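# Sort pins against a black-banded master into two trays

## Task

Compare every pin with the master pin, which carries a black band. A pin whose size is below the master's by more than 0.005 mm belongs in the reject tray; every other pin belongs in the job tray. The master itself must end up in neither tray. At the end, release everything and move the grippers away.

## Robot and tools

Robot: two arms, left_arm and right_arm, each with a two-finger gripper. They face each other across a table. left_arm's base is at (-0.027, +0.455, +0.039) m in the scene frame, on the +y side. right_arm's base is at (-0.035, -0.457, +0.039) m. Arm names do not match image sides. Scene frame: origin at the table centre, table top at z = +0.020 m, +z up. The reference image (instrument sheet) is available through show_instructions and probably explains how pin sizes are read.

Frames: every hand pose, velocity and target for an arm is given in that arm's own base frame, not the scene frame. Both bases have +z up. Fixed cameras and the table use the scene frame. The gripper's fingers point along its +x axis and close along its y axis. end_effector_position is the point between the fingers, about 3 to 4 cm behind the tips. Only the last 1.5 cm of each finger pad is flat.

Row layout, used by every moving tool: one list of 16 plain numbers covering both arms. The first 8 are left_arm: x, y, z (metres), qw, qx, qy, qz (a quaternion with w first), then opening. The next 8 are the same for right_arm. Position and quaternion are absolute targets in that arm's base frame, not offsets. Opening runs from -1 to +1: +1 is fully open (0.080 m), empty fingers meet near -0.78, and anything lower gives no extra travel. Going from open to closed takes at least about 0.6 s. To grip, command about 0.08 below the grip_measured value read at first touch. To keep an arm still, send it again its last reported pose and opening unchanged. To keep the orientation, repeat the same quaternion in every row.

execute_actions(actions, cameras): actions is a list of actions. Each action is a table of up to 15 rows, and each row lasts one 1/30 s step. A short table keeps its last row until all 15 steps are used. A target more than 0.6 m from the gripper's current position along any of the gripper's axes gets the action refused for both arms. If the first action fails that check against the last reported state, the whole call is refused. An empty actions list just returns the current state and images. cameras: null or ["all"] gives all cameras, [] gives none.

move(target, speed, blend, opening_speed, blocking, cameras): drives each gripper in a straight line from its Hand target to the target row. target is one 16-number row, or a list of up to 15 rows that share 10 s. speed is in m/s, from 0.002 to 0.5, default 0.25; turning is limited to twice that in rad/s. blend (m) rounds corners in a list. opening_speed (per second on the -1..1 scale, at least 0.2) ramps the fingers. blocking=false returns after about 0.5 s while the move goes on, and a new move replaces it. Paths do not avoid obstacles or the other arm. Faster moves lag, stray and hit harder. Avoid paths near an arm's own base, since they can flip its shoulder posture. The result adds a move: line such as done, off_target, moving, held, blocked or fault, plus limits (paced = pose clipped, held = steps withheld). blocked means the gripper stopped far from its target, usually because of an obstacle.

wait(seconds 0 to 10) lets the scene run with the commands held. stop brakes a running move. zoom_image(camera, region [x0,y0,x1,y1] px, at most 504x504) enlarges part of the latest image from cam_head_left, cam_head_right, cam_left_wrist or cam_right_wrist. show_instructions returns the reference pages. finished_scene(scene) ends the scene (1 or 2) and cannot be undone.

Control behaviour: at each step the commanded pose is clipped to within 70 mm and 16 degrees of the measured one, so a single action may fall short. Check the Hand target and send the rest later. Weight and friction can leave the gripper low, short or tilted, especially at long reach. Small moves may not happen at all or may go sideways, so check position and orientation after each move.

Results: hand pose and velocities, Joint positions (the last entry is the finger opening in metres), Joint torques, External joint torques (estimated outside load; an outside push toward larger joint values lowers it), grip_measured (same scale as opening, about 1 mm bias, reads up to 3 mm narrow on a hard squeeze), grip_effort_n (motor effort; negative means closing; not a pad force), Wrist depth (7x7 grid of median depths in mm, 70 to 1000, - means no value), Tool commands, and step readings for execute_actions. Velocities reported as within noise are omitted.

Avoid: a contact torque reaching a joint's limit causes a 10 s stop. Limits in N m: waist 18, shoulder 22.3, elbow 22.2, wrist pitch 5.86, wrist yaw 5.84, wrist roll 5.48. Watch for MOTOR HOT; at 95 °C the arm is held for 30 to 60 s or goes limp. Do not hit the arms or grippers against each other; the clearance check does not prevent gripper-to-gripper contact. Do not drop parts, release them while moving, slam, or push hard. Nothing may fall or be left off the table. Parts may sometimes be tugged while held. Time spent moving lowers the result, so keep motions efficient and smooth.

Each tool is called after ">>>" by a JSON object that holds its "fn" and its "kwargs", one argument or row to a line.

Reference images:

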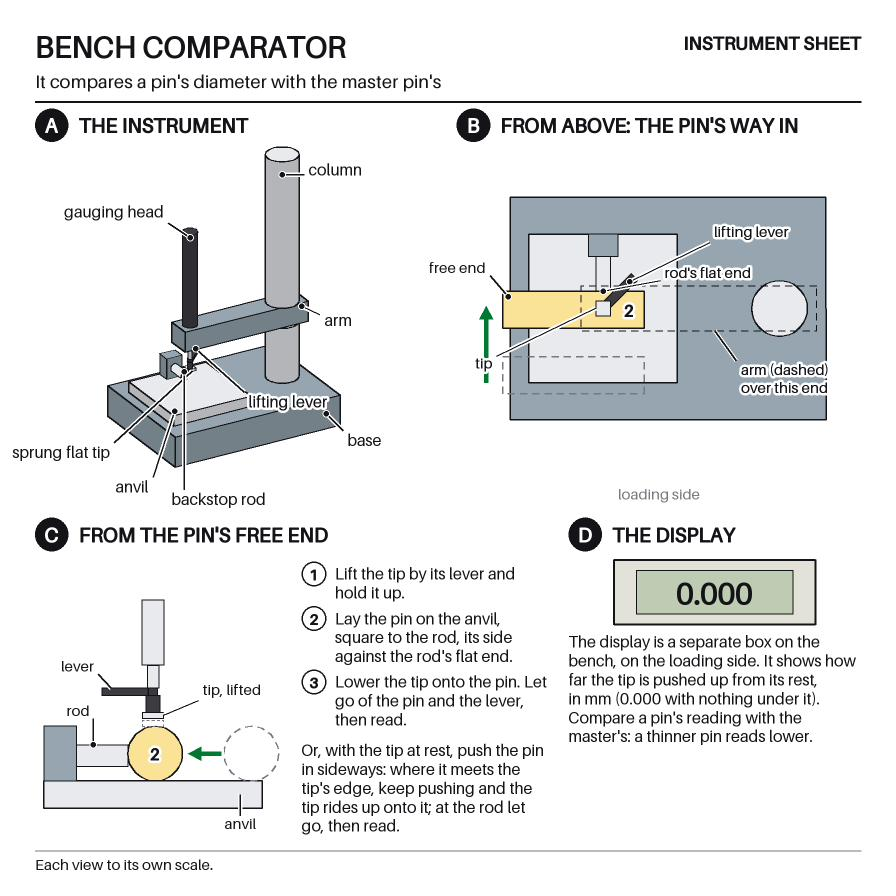

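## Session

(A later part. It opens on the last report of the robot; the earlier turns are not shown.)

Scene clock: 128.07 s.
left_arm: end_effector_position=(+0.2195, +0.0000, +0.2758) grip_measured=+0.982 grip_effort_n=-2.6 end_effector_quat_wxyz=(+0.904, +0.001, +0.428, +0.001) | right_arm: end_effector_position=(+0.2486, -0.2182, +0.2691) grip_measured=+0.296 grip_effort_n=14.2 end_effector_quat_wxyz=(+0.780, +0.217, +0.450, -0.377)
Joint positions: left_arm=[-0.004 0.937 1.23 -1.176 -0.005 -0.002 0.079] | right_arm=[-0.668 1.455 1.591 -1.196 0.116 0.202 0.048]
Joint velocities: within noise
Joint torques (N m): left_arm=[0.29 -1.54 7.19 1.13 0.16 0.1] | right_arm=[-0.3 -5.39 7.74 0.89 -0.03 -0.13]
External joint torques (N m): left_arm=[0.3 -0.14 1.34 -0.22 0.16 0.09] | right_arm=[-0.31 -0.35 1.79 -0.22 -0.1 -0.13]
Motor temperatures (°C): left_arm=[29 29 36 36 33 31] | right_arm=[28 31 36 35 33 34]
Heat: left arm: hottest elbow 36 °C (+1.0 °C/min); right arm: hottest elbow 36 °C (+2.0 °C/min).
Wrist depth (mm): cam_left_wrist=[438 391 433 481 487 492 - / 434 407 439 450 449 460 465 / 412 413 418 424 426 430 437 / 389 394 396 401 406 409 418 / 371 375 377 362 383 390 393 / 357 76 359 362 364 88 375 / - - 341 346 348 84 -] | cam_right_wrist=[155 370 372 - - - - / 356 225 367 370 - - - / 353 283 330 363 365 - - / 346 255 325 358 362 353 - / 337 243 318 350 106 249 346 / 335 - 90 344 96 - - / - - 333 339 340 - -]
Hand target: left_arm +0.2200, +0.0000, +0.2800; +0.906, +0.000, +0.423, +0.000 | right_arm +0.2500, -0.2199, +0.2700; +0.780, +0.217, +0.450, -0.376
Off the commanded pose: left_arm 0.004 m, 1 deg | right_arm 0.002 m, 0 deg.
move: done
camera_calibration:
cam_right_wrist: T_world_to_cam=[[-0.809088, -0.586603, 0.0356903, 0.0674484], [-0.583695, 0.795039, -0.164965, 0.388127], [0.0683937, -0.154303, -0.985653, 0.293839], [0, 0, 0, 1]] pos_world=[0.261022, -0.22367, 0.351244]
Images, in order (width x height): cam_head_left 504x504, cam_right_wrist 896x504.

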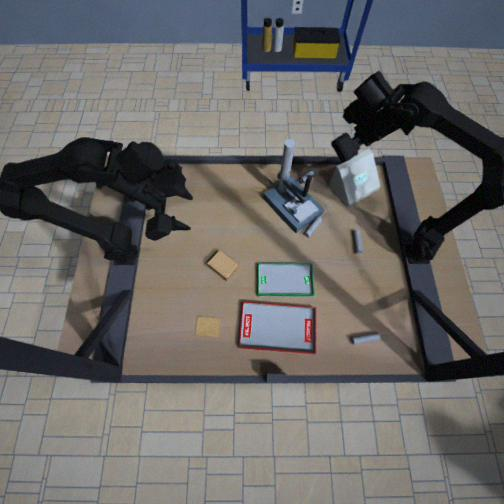

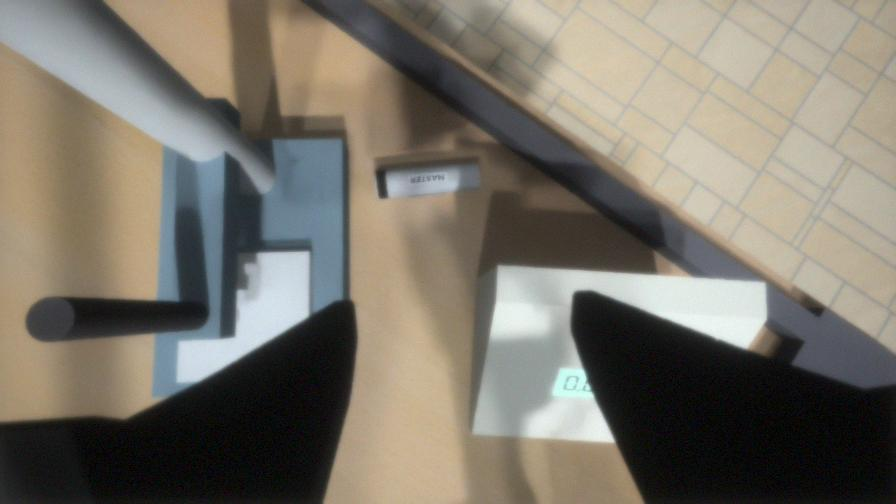

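>>> {"fn": "move", "kwargs": {
  "target": [
    [0.22, 0.0, 0.28, 0.9063, 0, 0.4226, 0, 1, 0.3243, -0.3187, 0.17, 0.7243, -0.2093, 0.6078, 0.2494, 0.3]
  ],
  "cameras": ["cam_right_wrist", "cam_head_left", "cam_head_right"]
}}

Scene clock: 161.53 s.
left_arm: end_effector_position=(+0.2195, +0.0000, +0.2758) grip_measured=+0.982 grip_effort_n=-3.0 end_effector_quat_wxyz=(+0.904, +0.001, +0.428, +0.001) | right_arm: end_effector_position=(+0.3220, -0.3162, +0.1728) grip_measured=+0.297 grip_effort_n=13.7 end_effector_quat_wxyz=(+0.740, -0.233, +0.593, +0.217)
Joint positions: left_arm=[-0.004 0.937 1.23 -1.176 -0.005 -0.002 0.079] | right_arm=[-0.837 2.267 2.355 -1.555 -0.182 -1.478 0.048]
Joint velocities: within noise
Joint torques (N m): left_arm=[0.3 -1.54 7.18 1.13 0.16 0.1] | right_arm=[0.07 -10.66 7.02 0.55 -0.06 -0.12]
External joint torques (N m): left_arm=[0.31 -0.18 1.4 -0.18 0.15 0.09] | right_arm=[0.07 -0.5 1.65 0.1 0.1 -0.13]
Motor temperatures (°C): left_arm=[29 29 37 36 33 31] | right_arm=[28 32 38 34 33 34]
Heat: left arm: hottest elbow 37 °C (+1.0 °C/min); right arm: hottest elbow 38 °C (+2.0 °C/min).
Wrist depth (mm): cam_left_wrist=[438 392 432 482 487 493 - / 434 405 438 450 448 456 468 / 411 411 421 424 427 430 438 / 390 393 397 401 405 407 419 / 370 376 378 358 385 391 393 / 358 76 358 362 366 88 376 / - - 341 345 347 84 -] | cam_right_wrist=[182 185 197 202 234 234 - / 218 198 212 235 240 240 - / 227 231 236 240 244 - - / 234 238 243 247 249 - - / 208 230 247 253 102 - - / 166 - 90 257 90 - - / - - 263 268 - - -]
Hand target: left_arm +0.2200, +0.0000, +0.2800; +0.906, +0.000, +0.423, +0.000 | right_arm +0.3238, -0.3182, +0.1695; +0.738, -0.234, +0.594, +0.219
Off the commanded pose: left_arm 0.004 m, 1 deg | right_arm 0.004 m, 5 deg.
joint sent to its limit (right arm) — joint 3 (elbow), upper limit, where the elbow is as straight as it goes. The joint targets are off in orientation, not in position.
move: off_target (right_arm)
camera_calibration:
cam_right_wrist: T_world_to_cam=[[0.570089, -0.81064, 0.133645, -0.459116], [-0.819517, -0.549553, 0.162428, 0.0871869], [-0.0582255, -0.202123, -0.977628, 0.203042], [0, 0, 0, 1]] pos_world=[0.345011, -0.283225, 0.245696]
Images, in order (width x height): cam_head_left 504x504, cam_head_right 504x504, cam_right_wrist 896x504.

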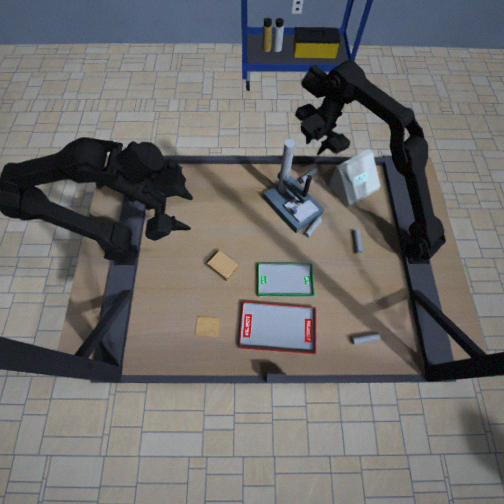

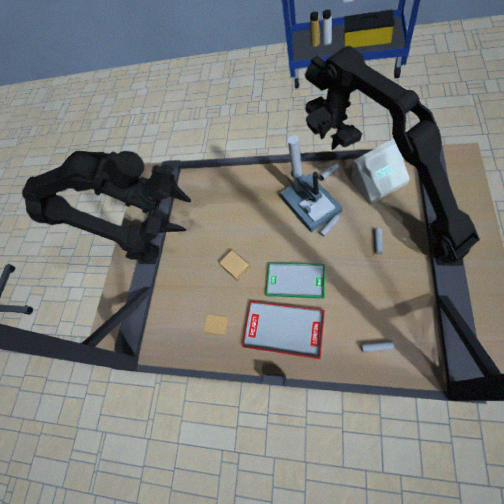

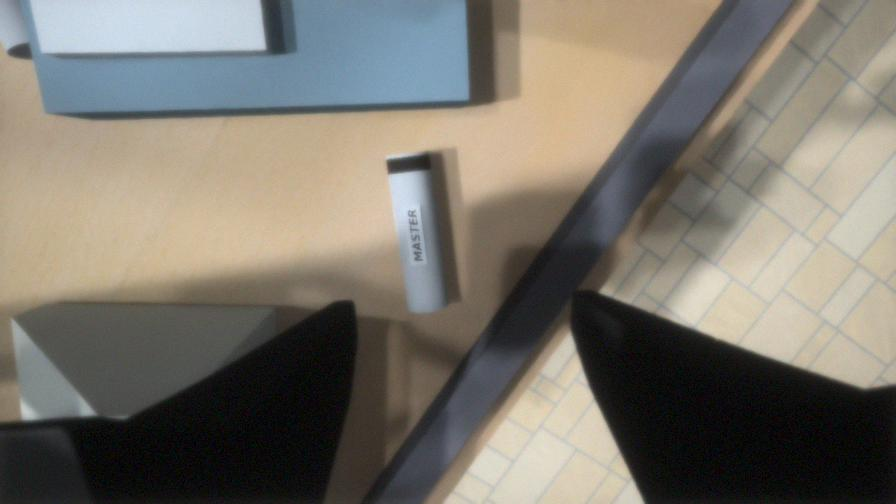

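>>> {"fn": "zoom_image", "kwargs": {
  "camera": "cam_right_wrist",
  "region": [350, 100, 800, 504]
}}

>>> {"fn": "zoom_image", "kwargs": {
  "camera": "cam_head_left",
  "region": [250, 120, 400, 250]
}}

Scaled by 1.120 from the camera's 896x504 image, which has a finer 1280x720 frame.

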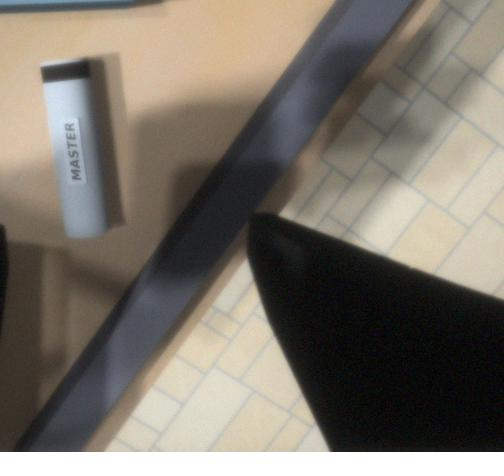

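Scaled by 3.360 from the camera's 504x504 image, which has a finer 720x720 frame.

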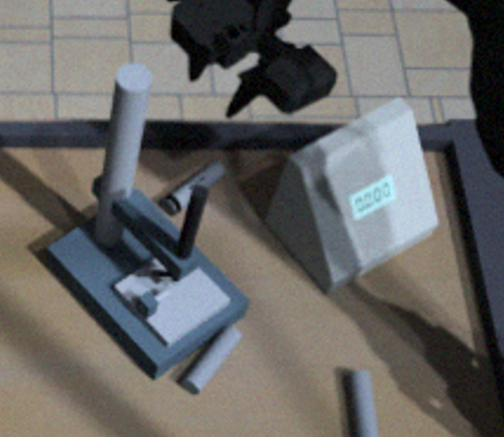

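>>> {"fn": "move", "kwargs": {
  "target": [
    [0.22, 0.0, 0.28, 0.9063, 0, 0.4226, 0, 1, 0.3319, -0.3127, 0.10, 0.7432, -0.2132, 0.5703, 0.2778, 0.1]
  ],
  "cameras": ["cam_right_wrist", "cam_head_left"],
  "speed": 0.12
}}

Scene clock: 195.77 s.
left_arm: end_effector_position=(+0.2195, +0.0000, +0.2758) grip_measured=+0.982 grip_effort_n=-3.0 end_effector_quat_wxyz=(+0.904, +0.001, +0.428, +0.001) | right_arm: end_effector_position=(+0.3327, -0.3126, +0.1058) grip_measured=+0.104 grip_effort_n=-19.3 end_effector_quat_wxyz=(+0.744, -0.218, +0.570, +0.273)
Joint positions: left_arm=[-0.004 0.937 1.23 -1.176 -0.005 -0.002 0.079] | right_arm=[-0.839 2.32 2.168 -1.401 -0.258 -1.552 0.04]
Joint velocities: within noise
Joint torques (N m): left_arm=[0.29 -1.55 7.18 1.13 0.16 0.1] | right_arm=[-0.22 -11.42 5.52 0.43 -0.32 -0.14]
External joint torques (N m): left_arm=[0.28 -0.15 1.37 -0.19 0.16 0.1] | right_arm=[-0.15 -0.59 -0.09 0.12 -0.11 -0.14]
Motor temperatures (°C): left_arm=[29 29 37 36 33 31] | right_arm=[28 40 39 32 33 34]
Heat: left arm: hottest elbow 37 °C (+1.0 °C/min); right arm: hottest shoulder 40 °C (+9.0 °C/min).
Wrist depth (mm): cam_left_wrist=[440 391 434 480 486 491 - / 434 406 439 448 448 458 465 / 413 413 420 424 424 429 437 / 388 393 398 402 405 408 418 / 370 375 379 360 384 390 393 / 357 76 360 362 364 88 375 / - - 341 345 348 84 -] | cam_right_wrist=[133 133 142 142 171 171 171 / 145 145 145 145 174 174 169 / 177 177 177 176 177 176 158 / 180 180 180 178 180 168 956 / 183 183 182 182 94 162 968 / 170 - 87 185 88 - - / - - 188 189 169 - -]
Hand target: left_arm +0.2200, +0.0000, +0.2800; +0.906, +0.000, +0.423, +0.000 | right_arm +0.3318, -0.3127, +0.1000; +0.743, -0.213, +0.570, +0.278
Off the commanded pose: left_arm 0.004 m, 1 deg | right_arm 0.006 m, 1 deg.
move: done
camera_calibration:
cam_right_wrist: T_world_to_cam=[[0.629213, -0.775078, 0.0578307, -0.453822], [-0.776181, -0.62275, 0.098618, 0.0782447], [-0.0404226, -0.106939, -0.993444, 0.164364], [0, 0, 0, 1]] pos_world=[0.352927, -0.285443, 0.181815]
Images, in order (width x height): cam_head_left 504x504, cam_right_wrist 896x504.

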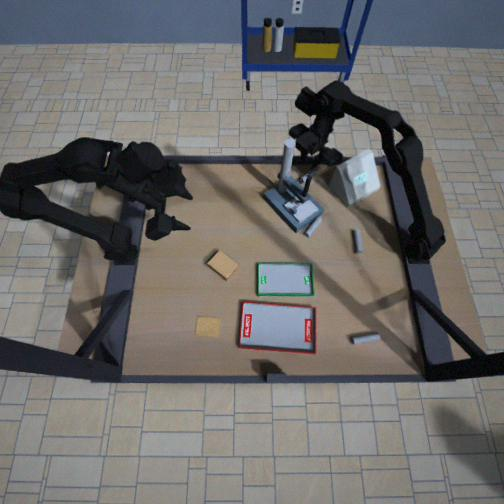

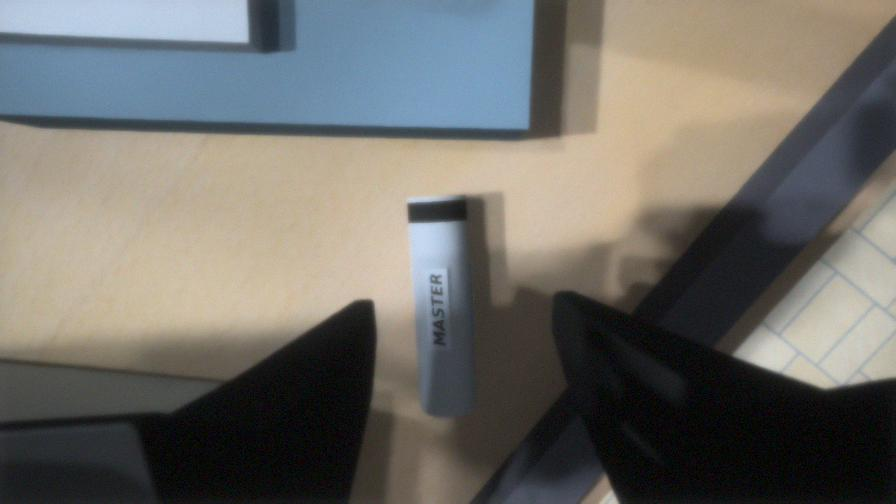

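>>> {"fn": "move", "kwargs": {
  "target": [
    [0.22, 0.0, 0.28, 0.9063, 0, 0.4226, 0, 1, 0.3299, -0.3103, 0.048, 0.7432, -0.2132, 0.5703, 0.2778, 0.1]
  ],
  "cameras": ["cam_right_wrist", "cam_head_left"],
  "speed": 0.06
}}

Scene clock: 205.27 s.
left_arm: end_effector_position=(+0.2195, +0.0000, +0.2758) grip_measured=+0.982 grip_effort_n=-3.0 end_effector_quat_wxyz=(+0.904, +0.001, +0.428, +0.001) | right_arm: end_effector_position=(+0.3327, -0.3127, +0.0759) grip_measured=+0.104 grip_effort_n=-19.3 end_effector_quat_wxyz=(+0.749, -0.232, +0.564, +0.261)
Joint positions: left_arm=[-0.004 0.937 1.23 -1.176 -0.005 -0.002 0.079] | right_arm=[-0.839 2.274 1.97 -1.208 -0.259 -1.55 0.04]
Joint velocities: within noise
Joint torques (N m): left_arm=[0.29 -1.53 7.18 1.13 0.16 0.1] | right_arm=[-0.16 -7.16 2.86 1.67 -0.3 -0.21]
External joint torques (N m): left_arm=[0.29 -0.11 1.36 -0.19 0.16 0.1] | right_arm=[-0.16 3.26 -2.72 1.31 -0.09 -0.22]
Motor temperatures (°C): left_arm=[29 29 37 36 33 31] | right_arm=[28 43 37 32 33 34]
Heat: left arm: hottest elbow 37 °C (+1.0 °C/min); right arm: hottest shoulder 43 °C (+12.1 °C/min).
Wrist depth (mm): cam_left_wrist=[437 391 432 480 486 492 - / 434 407 439 451 449 456 467 / 413 412 420 422 425 430 438 / 390 394 397 401 405 408 419 / 370 376 378 360 384 390 394 / 358 76 358 363 366 88 375 / - - 342 344 348 84 -] | cam_right_wrist=[116 117 118 120 151 154 156 / 127 121 121 135 153 156 155 / 148 149 151 153 156 158 141 / 150 152 154 155 159 159 163 / 152 154 155 149 94 143 993 / 154 - 87 159 88 - - / - - 162 164 158 - -]
Hand target: left_arm +0.2200, +0.0000, +0.2800; +0.906, +0.000, +0.423, +0.000 | right_arm +0.3291, -0.3094, +0.0489; +0.743, -0.213, +0.570, +0.278
Off the commanded pose: left_arm 0.004 m, 1 deg | right_arm 0.028 m, 3 deg.
move: off_target (right_arm)
camera_calibration:
cam_right_wrist: T_world_to_cam=[[0.625059, -0.774373, 0.0982211, -0.453707], [-0.780466, -0.617879, 0.0953846, 0.0843337], [-0.0131745, -0.136279, -0.990583, 0.116192], [0, 0, 0, 1]] pos_world=[0.350944, -0.283396, 0.151617]
Images, in order (width x height): cam_head_left 504x504, cam_right_wrist 896x504.

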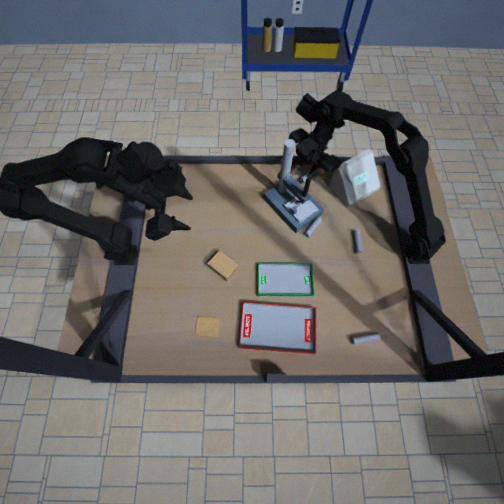

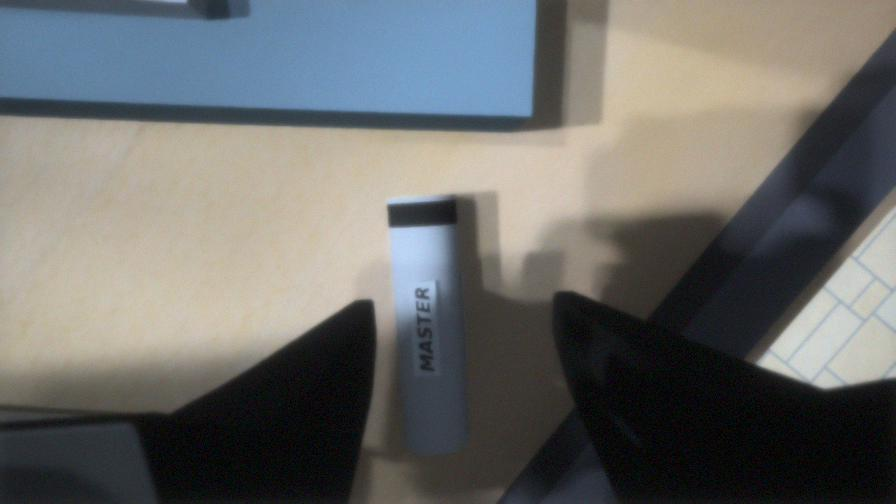

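>>> {"fn": "move", "kwargs": {
  "target": [
    [0.22, 0.0, 0.28, 0.9063, 0, 0.4226, 0, 1, 0.3319, -0.3127, 0.095, 0.7432, -0.2132, 0.5703, 0.2778, 0.1]
  ],
  "cameras": ["cam_right_wrist", "cam_head_left", "cam_head_right"],
  "speed": 0.1
}}

>>> {"fn": "zoom_image", "kwargs": {
  "camera": "cam_head_left",
  "region": [260, 70, 410, 220]
}}

>>> {"fn": "zoom_image", "kwargs": {
  "camera": "cam_head_right",
  "region": [270, 50, 440, 220]
}}

Scene clock: 211.20 s.
left_arm: end_effector_position=(+0.2195, +0.0000, +0.2758) grip_measured=+0.982 grip_effort_n=-3.0 end_effector_quat_wxyz=(+0.904, +0.001, +0.428, +0.001) | right_arm: end_effector_position=(+0.3314, -0.3111, +0.0988) grip_measured=+0.104 grip_effort_n=-19.3 end_effector_quat_wxyz=(+0.743, -0.216, +0.570, +0.275)
Joint positions: left_arm=[-0.004 0.937 1.23 -1.176 -0.005 -0.002 0.079] | right_arm=[-0.839 2.314 2.13 -1.375 -0.259 -1.552 0.04]
Joint velocities: within noise
Joint torques (N m): left_arm=[0.29 -1.54 7.19 1.13 0.16 0.09] | right_arm=[-0.17 -10.9 7.07 0.15 -0.28 -0.13]
External joint torques (N m): left_arm=[0.29 -0.17 1.43 -0.17 0.17 0.09] | right_arm=[-0.19 -0.25 1.52 -0.15 -0.07 -0.14]
Motor temperatures (°C): left_arm=[29 29 37 36 33 31] | right_arm=[28 42 37 34 33 34]
Heat: left arm: hottest elbow 37 °C (+1.0 °C/min); right arm: hottest shoulder 42 °C (+11.1 °C/min).
Wrist depth (mm): cam_left_wrist=[438 392 430 482 487 493 - / 436 406 437 449 450 456 466 / 412 415 421 425 425 430 437 / 390 393 398 401 407 408 418 / 370 376 377 360 385 391 393 / 359 76 358 362 364 88 376 / - - 342 346 348 84 -] | cam_right_wrist=[133 130 136 136 164 164 164 / 155 139 138 138 167 167 165 / 171 171 170 170 170 169 150 / 174 173 173 172 172 171 171 / 177 176 175 174 94 155 964 / 170 - 86 178 88 - - / - - 87 182 169 - -]
Hand target: left_arm +0.2200, +0.0000, +0.2800; +0.906, +0.000, +0.423, +0.000 | right_arm +0.3319, -0.3126, +0.0951; +0.743, -0.213, +0.570, +0.278
Off the commanded pose: left_arm 0.004 m, 1 deg | right_arm 0.004 m, 0 deg.
move: done
camera_calibration:
cam_right_wrist: T_world_to_cam=[[0.629107, -0.775598, 0.0516865, -0.450989], [-0.776091, -0.622988, 0.0978199, 0.0787917], [-0.0436689, -0.101653, -0.993861, 0.160304], [0, 0, 0, 1]] pos_world=[0.35187, -0.284405, 0.174923]
Images, in order (width x height): cam_head_left 504x504, cam_head_right 504x504, cam_right_wrist 896x504.

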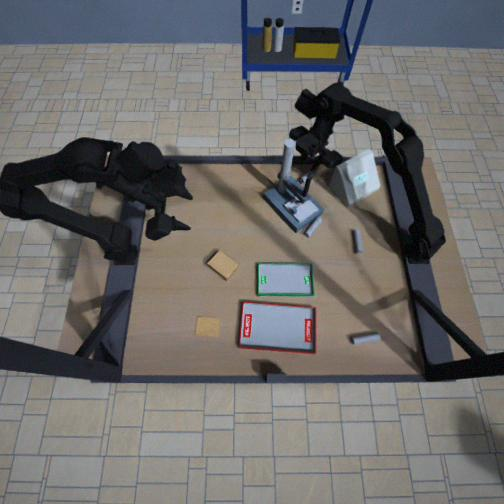

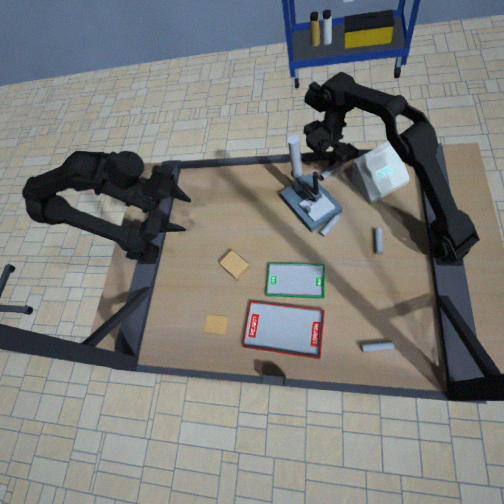

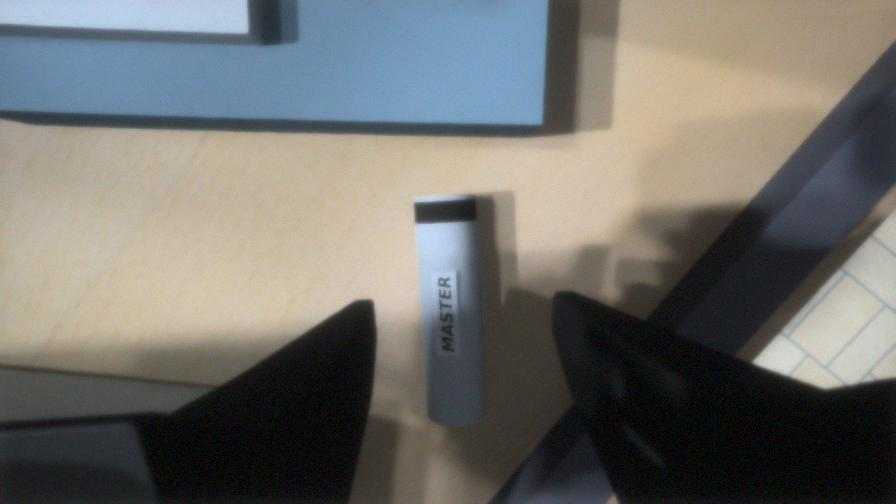

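Scaled by 3.360 from the camera's 504x504 image, which has a finer 720x720 frame.

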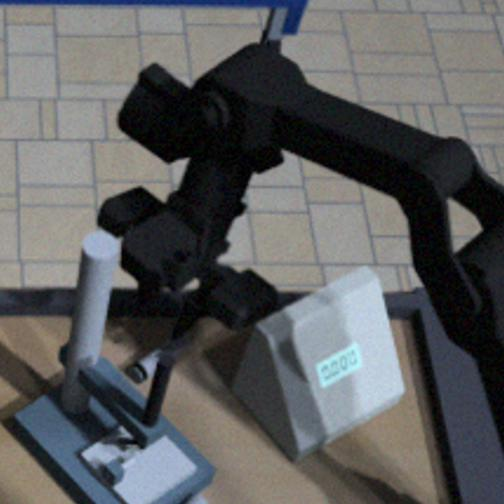

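Scaled by 2.965 from the camera's 504x504 image, which has a finer 720x720 frame.

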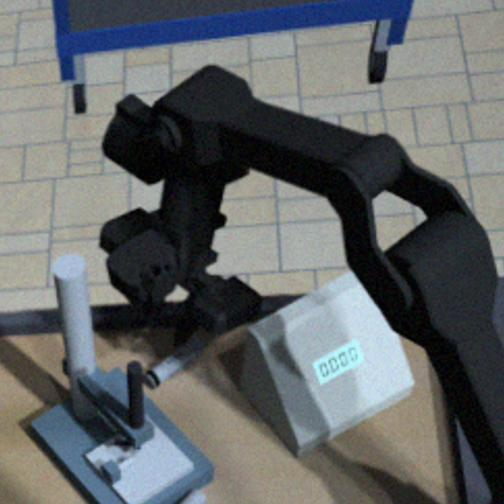

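>>> {"fn": "move", "kwargs": {
  "target": [
    [0.22, 0.0, 0.28, 0.9063, 0, 0.4226, 0, 1, 0.30, -0.30, 0.20, 0.7432, -0.2132, 0.5703, 0.2778, 0.1],
    [0.22, 0.0, 0.28, 0.9063, 0, 0.4226, 0, 1, 0.24, -0.28, 0.24, 0.78, 0.2172, 0.4504, -0.3762, 0.1],
    [0.22, 0.0, 0.28, 0.9063, 0, 0.4226, 0, 1, 0.26, -0.29, 0.22, 0.2303, 0.6130, 0.1933, -0.7305, 0.1]
  ],
  "cameras": ["cam_right_wrist", "cam_head_left"],
  "speed": 0.3,
  "blend": [0.02,0.02,0]
}}

Scene clock: 236.60 s.
left_arm: end_effector_position=(+0.2195, +0.0000, +0.2758) grip_measured=+0.982 grip_effort_n=-2.6 end_effector_quat_wxyz=(+0.904, +0.001, +0.428, +0.001) | right_arm: end_effector_position=(+0.2587, -0.2879, +0.2216) grip_measured=+0.104 grip_effort_n=-19.8 end_effector_quat_wxyz=(+0.285, +0.632, +0.150, -0.705)
Joint positions: left_arm=[-0.004 0.937 1.23 -1.176 -0.005 -0.002 0.079] | right_arm=[-0.769 1.976 2.098 -1.571 0.18 1.731 0.04]
Joint velocities: within noise
Joint torques (N m): left_arm=[0.29 -1.55 7.17 1.13 0.16 0.1] | right_arm=[-0.22 -8.64 7.01 0.32 0.1 0.12]
External joint torques (N m): left_arm=[0.28 -0.16 1.37 -0.2 0.17 0.09] | right_arm=[-0.23 -0.27 1.63 -0.15 -0.06 0.13]
Motor temperatures (°C): left_arm=[29 29 38 36 33 31] | right_arm=[28 43 37 32 33 34]
Heat: left arm: hottest elbow 38 °C (+1.0 °C/min); right arm: hottest shoulder 43 °C (+7.0 °C/min).
Wrist depth (mm): cam_left_wrist=[439 392 431 480 486 492 - / 433 406 438 450 449 458 468 / 410 414 420 424 425 432 437 / 389 392 396 402 405 409 416 / 369 375 378 360 384 391 392 / 359 76 358 363 366 88 375 / - - 342 345 346 84 -] | cam_right_wrist=[- - - 276 174 220 266 / - - 292 285 182 240 273 / - - 295 294 187 250 280 / - - 302 300 193 291 289 / - - 294 310 93 299 294 / - - 87 292 87 - - / - - 297 296 - - -]
Hand target: left_arm +0.2200, +0.0000, +0.2800; +0.906, +0.000, +0.423, +0.000 | right_arm +0.2598, -0.2899, +0.2195; +0.282, +0.633, +0.150, -0.705
Off the commanded pose: left_arm 0.004 m, 1 deg | right_arm 0.003 m, 9 deg.
joint sent to its limit (right arm) — joint 4 (wrist pitch), lower limit. The joint targets are off in orientation, not in position.
move: off_target (right_arm)
camera_calibration:
cam_right_wrist: T_world_to_cam=[[-0.573457, 0.81296, -0.101209, 0.408734], [0.788463, 0.58123, 0.20124, -0.0561271], [0.222426, 0.0356026, -0.974299, 0.247819], [0, 0, 0, 1]] pos_world=[0.223524, -0.308484, 0.294113]
Images, in order (width x height): cam_head_left 504x504, cam_right_wrist 896x504.

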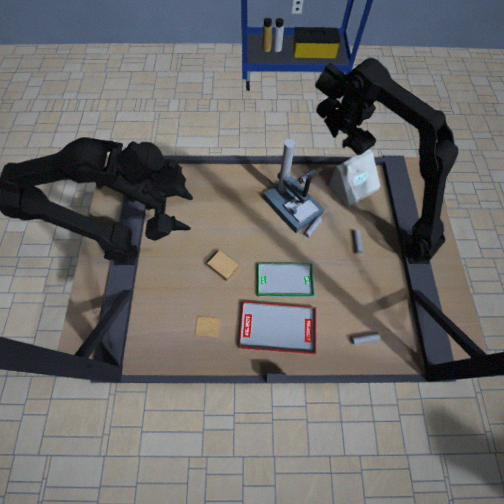

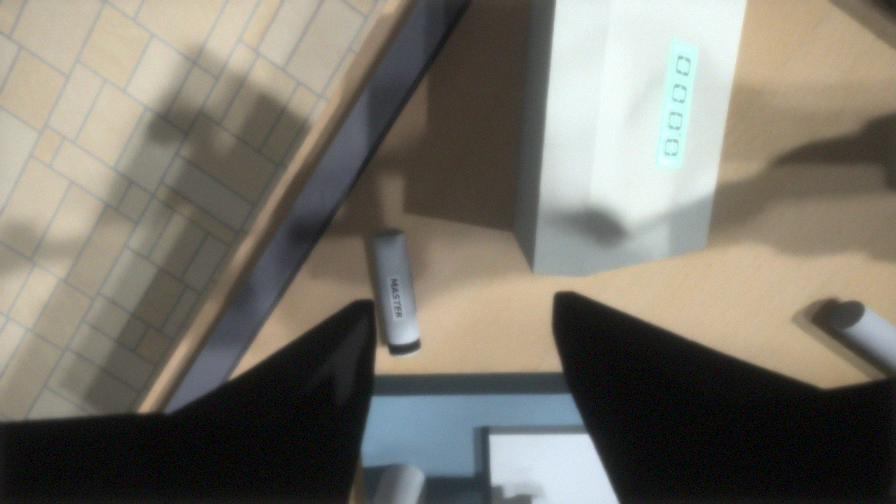

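>>> {"fn": "move", "kwargs": {
  "target": [
    [0.22, 0.0, 0.28, 0.9063, 0, 0.4226, 0, 1, 0.3474, -0.2971, 0.12, 0.2303, 0.6130, 0.1933, -0.7305, 0.1]
  ],
  "cameras": ["cam_right_wrist", "cam_head_left", "cam_head_right"],
  "speed": 0.12
}}

>>> {"fn": "zoom_image", "kwargs": {
  "camera": "cam_head_left",
  "region": [260, 70, 410, 220]
}}

>>> {"fn": "zoom_image", "kwargs": {
  "camera": "cam_head_right",
  "region": [270, 50, 440, 220]
}}

Scene clock: 243.87 s.
left_arm: end_effector_position=(+0.2195, +0.0000, +0.2758) grip_measured=+0.982 grip_effort_n=-2.6 end_effector_quat_wxyz=(+0.904, +0.001, +0.428, +0.001) | right_arm: end_effector_position=(+0.3449, -0.2958, +0.1228) grip_measured=+0.104 grip_effort_n=-18.8 end_effector_quat_wxyz=(+0.242, +0.618, +0.185, -0.724)
Joint positions: left_arm=[-0.004 0.937 1.23 -1.176 -0.005 -0.002 0.079] | right_arm=[-0.653 2.382 2.356 -1.564 0.17 1.873 0.04]
Joint velocities: within noise
Joint torques (N m): left_arm=[0.29 -1.54 7.18 1.13 0.16 0.1] | right_arm=[0.04 -11.49 6.87 0.37 0.09 0.13]
External joint torques (N m): left_arm=[0.28 -0.13 1.37 -0.19 0.16 0.1] | right_arm=[0.11 -0.78 1.56 0.13 -0.06 0.13]
Motor temperatures (°C): left_arm=[29 29 38 36 33 31] | right_arm=[28 43 39 32 33 34]
Heat: left arm: hottest elbow 38 °C (+1.0 °C/min); right arm: hottest shoulder 43 °C (+5.0 °C/min).
Wrist depth (mm): cam_left_wrist=[437 393 432 479 487 492 - / 435 406 439 452 449 457 464 / 413 413 419 425 425 430 437 / 389 393 397 401 405 410 417 / 370 375 378 360 383 391 392 / 357 76 359 364 364 88 375 / - - 342 345 348 84 -] | cam_right_wrist=[868 877 162 182 185 140 102 / 896 182 184 186 190 183 181 / 912 168 188 188 195 198 201 / 929 172 193 194 200 203 207 / 194 178 195 201 93 206 210 / 194 - 87 176 88 - - / - - 210 180 183 - -]
Hand target: left_arm +0.2200, +0.0000, +0.2800; +0.906, +0.000, +0.423, +0.000 | right_arm +0.3469, -0.2967, +0.1198; +0.241, +0.619, +0.185, -0.724
Off the commanded pose: left_arm 0.004 m, 1 deg | right_arm 0.004 m, 2 deg.
joint sent to its limit (right arm) — joint 3 (elbow), upper limit, where the elbow is as straight as it goes. The joint targets still meet the commanded pose.
move: done
camera_calibration:
cam_right_wrist: T_world_to_cam=[[-0.557285, 0.830159, 0.0164287, 0.439685], [0.816945, 0.544662, 0.18959, -0.118755], [0.148442, 0.119077, -0.981726, 0.183815], [0, 0, 0, 1]] pos_world=[0.31476, -0.322215, 0.195747]
Images, in order (width x height): cam_head_left 504x504, cam_head_right 504x504, cam_right_wrist 896x504.

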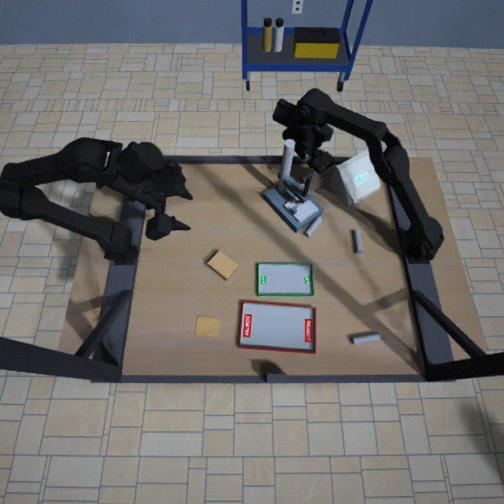

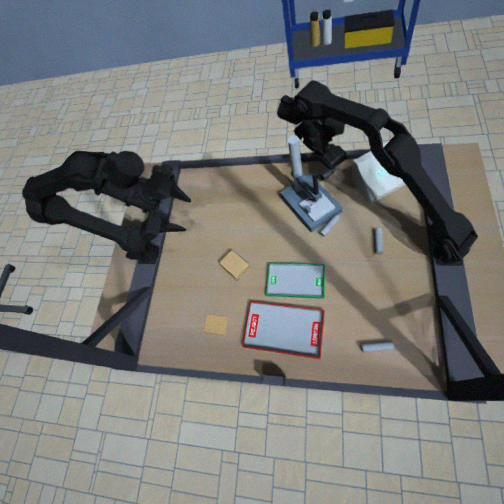

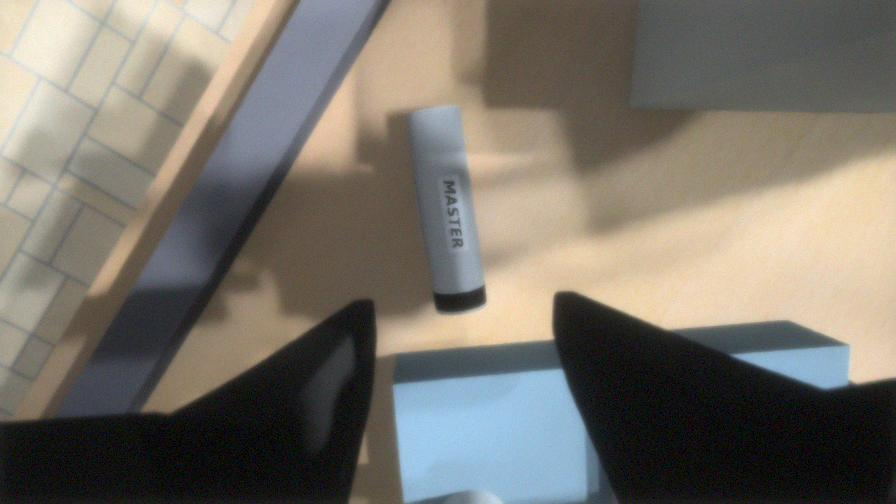

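Scaled by 3.360 from the camera's 504x504 image, which has a finer 720x720 frame.

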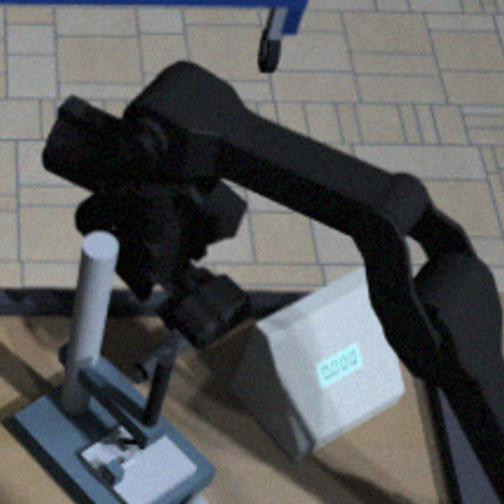

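Scaled by 2.965 from the camera's 504x504 image, which has a finer 720x720 frame.

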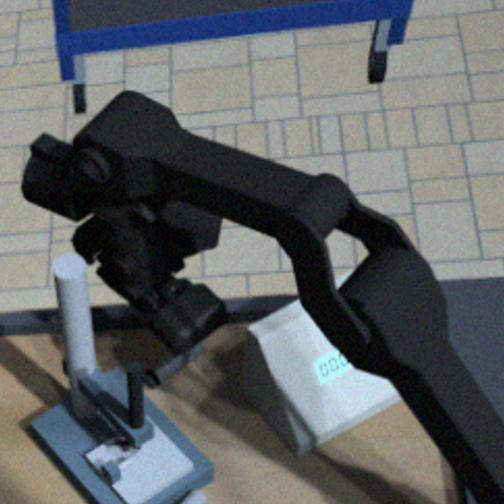

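>>> {"fn": "move", "kwargs": {
  "target": [
    [0.22, 0.0, 0.28, 0.9063, 0, 0.4226, 0, 1, 0.3339, -0.3077, 0.12, 0.262, 0.604, 0.2198, -0.7198, 0.1],
    [0.22, 0.0, 0.28, 0.9063, 0, 0.4226, 0, 1, 0.3339, -0.3077, 0.075, 0.262, 0.604, 0.2198, -0.7198, 0.1]
  ],
  "cameras": ["cam_right_wrist", "cam_head_left"],
  "speed": 0.08
}}

>>> {"fn": "zoom_image", "kwargs": {
  "camera": "cam_head_left",
  "region": [260, 70, 410, 220]
}}

Scene clock: 254.43 s.
left_arm: end_effector_position=(+0.2195, +0.0000, +0.2758) grip_measured=+0.982 grip_effort_n=-3.0 end_effector_quat_wxyz=(+0.904, +0.001, +0.428, +0.001) | right_arm: end_effector_position=(+0.3350, -0.3075, +0.0692) grip_measured=+0.104 grip_effort_n=-19.3 end_effector_quat_wxyz=(+0.258, +0.603, +0.223, -0.722)
Joint positions: left_arm=[-0.004 0.937 1.23 -1.176 -0.005 -0.002 0.079] | right_arm=[-0.687 2.382 2.14 -1.374 0.17 1.762 0.04]
Joint velocities: within noise
Joint torques (N m): left_arm=[0.29 -1.55 7.18 1.13 0.16 0.1] | right_arm=[-0.1 -15.02 5.13 0.33 0.23 -0.13]
External joint torques (N m): left_arm=[0.3 -0.19 1.39 -0.2 0.16 0.09] | right_arm=[-0.12 -3.98 -0.38 0.14 0.08 -0.13]
Motor temperatures (°C): left_arm=[29 29 38 37 33 31] | right_arm=[28 47 39 32 33 34]
Heat: left arm: hottest elbow 38 °C (+1.0 °C/min); right arm: hottest shoulder 47 °C (+7.1 °C/min).
Wrist depth (mm): cam_left_wrist=[438 392 433 482 488 493 - / 434 407 438 450 449 458 468 / 412 413 421 424 427 429 437 / 391 392 397 401 405 408 418 / 369 375 377 359 384 390 393 / 358 76 359 362 364 88 376 / - - 341 344 348 84 -] | cam_right_wrist=[806 125 111 132 135 138 105 / 805 111 131 135 139 141 98 / 128 113 135 124 143 147 151 / 113 135 138 124 147 151 155 / - 138 139 130 94 154 160 / - - 87 147 88 - - / - - 135 148 148 - -]
Hand target: left_arm +0.2200, +0.0000, +0.2800; +0.906, +0.000, +0.423, +0.000 | right_arm +0.3339, -0.3077, +0.0749; +0.262, +0.604, +0.220, -0.720
Off the commanded pose: left_arm 0.004 m, 1 deg | right_arm 0.006 m, 1 deg.
move: done
camera_calibration:
cam_right_wrist: T_world_to_cam=[[-0.617605, 0.78425, 0.0592947, 0.447828], [0.779245, 0.599968, 0.181151, -0.0639794], [0.106493, 0.158085, -0.981666, 0.160071], [0, 0, 0, 1]] pos_world=[0.30939, -0.338128, 0.142172]
Images, in order (width x height): cam_head_left 504x504, cam_right_wrist 896x504.

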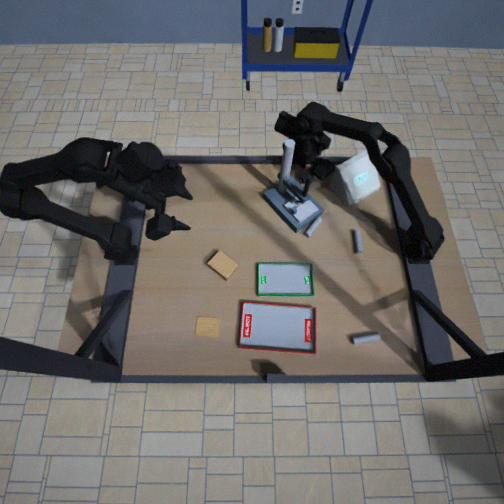

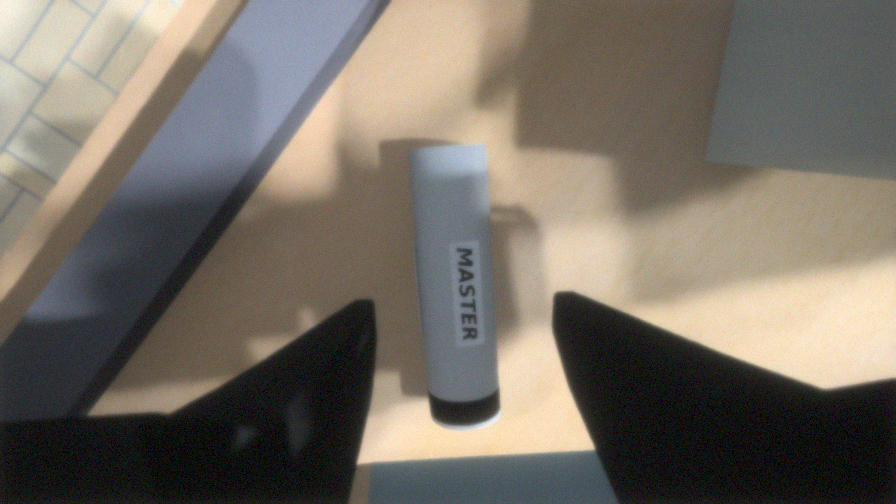

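Scaled by 3.360 from the camera's 504x504 image, which has a finer 720x720 frame.

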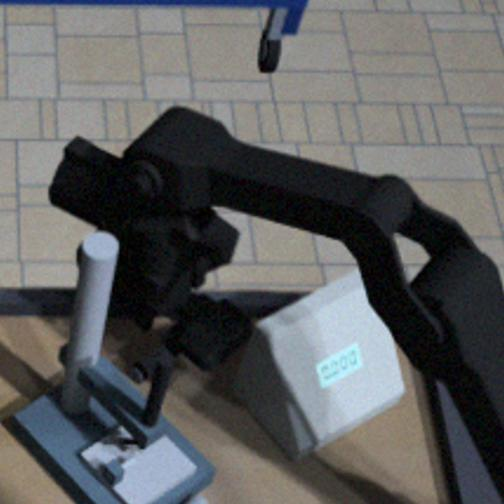

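>>> {"fn": "move", "kwargs": {
  "target": [
    [0.22, 0.0, 0.28, 0.9063, 0, 0.4226, 0, 1, 0.3339, -0.3077, 0.046, 0.262, 0.604, 0.2198, -0.7198, 0.1]
  ],
  "cameras": ["cam_right_wrist"],
  "speed": 0.06
}}

Scene clock: 258.70 s.
left_arm: end_effector_position=(+0.2195, +0.0000, +0.2758) grip_measured=+0.982 grip_effort_n=-3.0 end_effector_quat_wxyz=(+0.904, +0.001, +0.428, +0.001) | right_arm: end_effector_position=(+0.3352, -0.3076, +0.0442) grip_measured=+0.104 grip_effort_n=-19.8 end_effector_quat_wxyz=(+0.260, +0.604, +0.220, -0.720)
Joint positions: left_arm=[-0.004 0.937 1.23 -1.176 -0.005 -0.002 0.079] | right_arm=[-0.687 2.38 2.037 -1.264 0.17 1.762 0.04]
Joint velocities: within noise
Joint torques (N m): left_arm=[0.3 -1.55 7.18 1.13 0.16 0.1] | right_arm=[-0.12 -13.91 5.18 0.35 0.23 -0.13]
External joint torques (N m): left_arm=[0.3 -0.1 1.31 -0.2 0.16 0.09] | right_arm=[-0.19 -2.85 -0.39 0.11 0.08 -0.13]
Motor temperatures (°C): left_arm=[29 29 38 37 33 31] | right_arm=[28 49 39 32 33 34]
Heat: left arm: hottest elbow 38 °C (+1.0 °C/min); right arm: hottest shoulder 49 °C (+8.0 °C/min).
Wrist depth (mm): cam_left_wrist=[416 393 433 481 488 493 - / 435 407 437 450 451 457 466 / 410 412 419 423 427 432 437 / 391 392 398 401 406 408 419 / 371 375 379 359 384 390 394 / 357 76 358 363 365 88 375 / - - 341 345 348 84 -] | cam_right_wrist=[- 85 97 108 111 114 107 / - 87 108 111 114 116 98 / - 109 111 95 116 119 123 / - 111 114 100 120 123 126 / 101 113 115 102 94 125 130 / 114 - 86 105 87 - - / - - 124 124 129 - -]
Hand target: left_arm +0.2200, +0.0000, +0.2800; +0.906, +0.000, +0.423, +0.000 | right_arm +0.3339, -0.3077, +0.0461; +0.262, +0.604, +0.220, -0.720
Off the commanded pose: left_arm 0.004 m, 1 deg | right_arm 0.002 m, 0 deg.
move: done
camera_calibration:
cam_right_wrist: T_world_to_cam=[[-0.617994, 0.784568, 0.0503675, 0.450173], [0.777955, 0.601025, 0.183178, -0.0588375], [0.113444, 0.152387, -0.981789, 0.131456], [0, 0, 0, 1]] pos_world=[0.309064, -0.337861, 0.117166]
Images, in order (width x height): cam_right_wrist 896x504.

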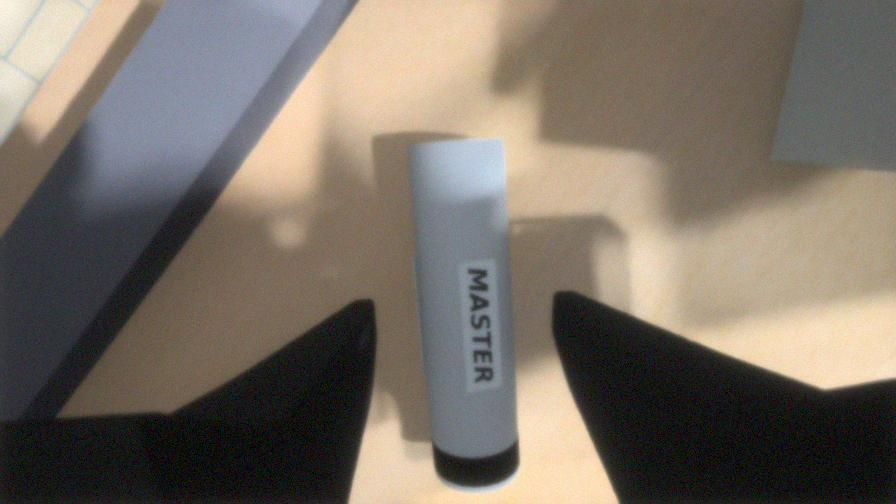

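>>> {"fn": "move", "kwargs": {
  "target": [
    [0.22, 0.0, 0.28, 0.9063, 0, 0.4226, 0, 1, 0.3339, -0.3077, 0.046, 0.262, 0.604, 0.2198, -0.7198, -0.5],
    [0.22, 0.0, 0.28, 0.9063, 0, 0.4226, 0, 1, 0.330, -0.3077, 0.15, 0.262, 0.604, 0.2198, -0.7198, -0.5],
    [0.22, 0.0, 0.28, 0.9063, 0, 0.4226, 0, 1, 0.24, -0.26, 0.22, 0.7424, 0.2424, 0.5198, -0.3462, -0.5]
  ],
  "cameras": ["cam_right_wrist", "cam_head_left"],
  "speed": [0.06,0.1,0.25],
  "blend": [0,0.02,0],
  "opening_speed": 0.8
}}

Scene clock: 271.97 s.
left_arm: end_effector_position=(+0.2195, +0.0000, +0.2758) grip_measured=+0.982 grip_effort_n=-3.0 end_effector_quat_wxyz=(+0.904, +0.001, +0.428, +0.001) | right_arm: end_effector_position=(+0.2415, -0.2608, +0.2141) grip_measured=-0.404 grip_effort_n=-83.5 end_effector_quat_wxyz=(+0.736, +0.245, +0.528, -0.345)
Joint positions: left_arm=[-0.004 0.937 1.23 -1.176 -0.005 -0.002 0.079] | right_arm=[-0.814 1.642 1.617 -1.218 0.022 0.056 0.017]
Joint velocities: within noise
Joint torques (N m): left_arm=[0.3 -1.54 7.18 1.13 0.16 0.1] | right_arm=[-0.24 -10.24 6.28 1.01 -0.08 -0.14]
External joint torques (N m): left_arm=[0.29 -0.14 1.35 -0.19 0.17 0.1] | right_arm=[-0.26 -3.67 0.27 0.16 -0.09 -0.14]
Motor temperatures (°C): left_arm=[29 29 38 37 33 31] | right_arm=[28 51 38 32 33 34]
Heat: left arm: hottest elbow 38 °C (+1.0 °C/min); right arm: hottest shoulder 51 °C (+9.0 °C/min). Fold the right arm in close to its base, or ease its load, before you think long.
Wrist depth (mm): cam_left_wrist=[436 392 434 482 486 494 - / 435 406 440 449 449 457 468 / 411 414 419 425 425 432 437 / 389 393 398 401 406 409 419 / 369 375 378 360 384 391 393 / 358 76 357 361 364 88 374 / - - 341 345 348 84 -] | cam_right_wrist=[273 276 280 281 - - - / 193 251 284 286 289 - - / 192 254 287 95 293 299 - / 193 247 290 97 295 291 - / 193 250 291 100 104 190 289 / 260 262 - 103 - - - / - - - 107 - - -]
Hand target: left_arm +0.2200, +0.0000, +0.2800; +0.906, +0.000, +0.423, +0.000 | right_arm +0.2400, -0.2599, +0.2199; +0.742, +0.242, +0.520, -0.346
Off the commanded pose: left_arm 0.004 m, 1 deg | right_arm 0.006 m, 1 deg.
MOTOR HOT: joint 2 (shoulder) of the right arm reports 51 °C; the controller stops that arm at 95 °C. To cool a motor, set the load down, stop pushing, or move to a pose that needs little force.
move: done
camera_calibration:
cam_right_wrist: T_world_to_cam=[[-0.788765, -0.613019, 0.0453655, 0.0248209], [-0.612345, 0.790054, 0.0291232, 0.37287], [-0.0536943, -0.00480799, -0.998546, 0.304722], [0, 0, 0, 1]] pos_world=[0.264265, -0.277907, 0.292294]
Images, in order (width x height): cam_head_left 504x504, cam_right_wrist 896x504.

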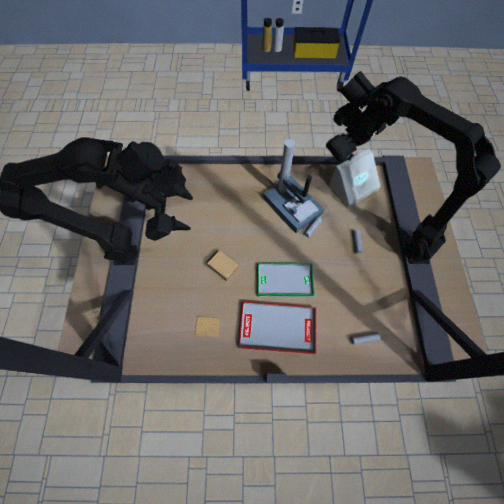

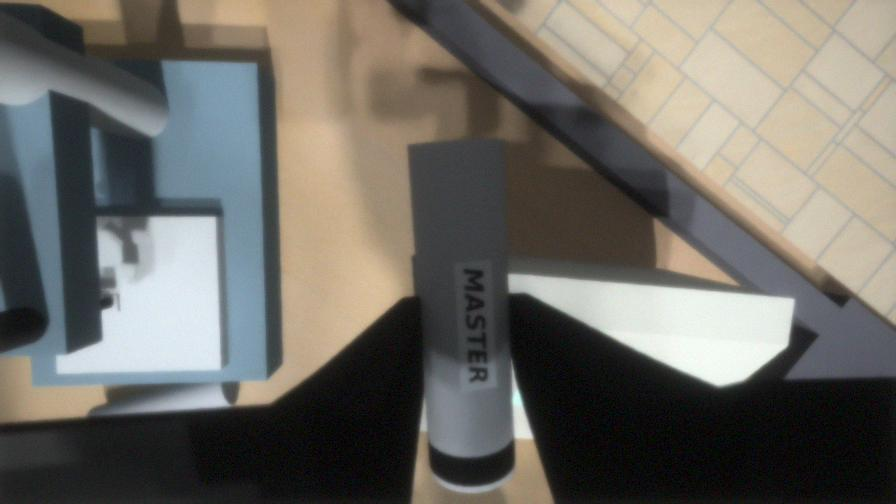

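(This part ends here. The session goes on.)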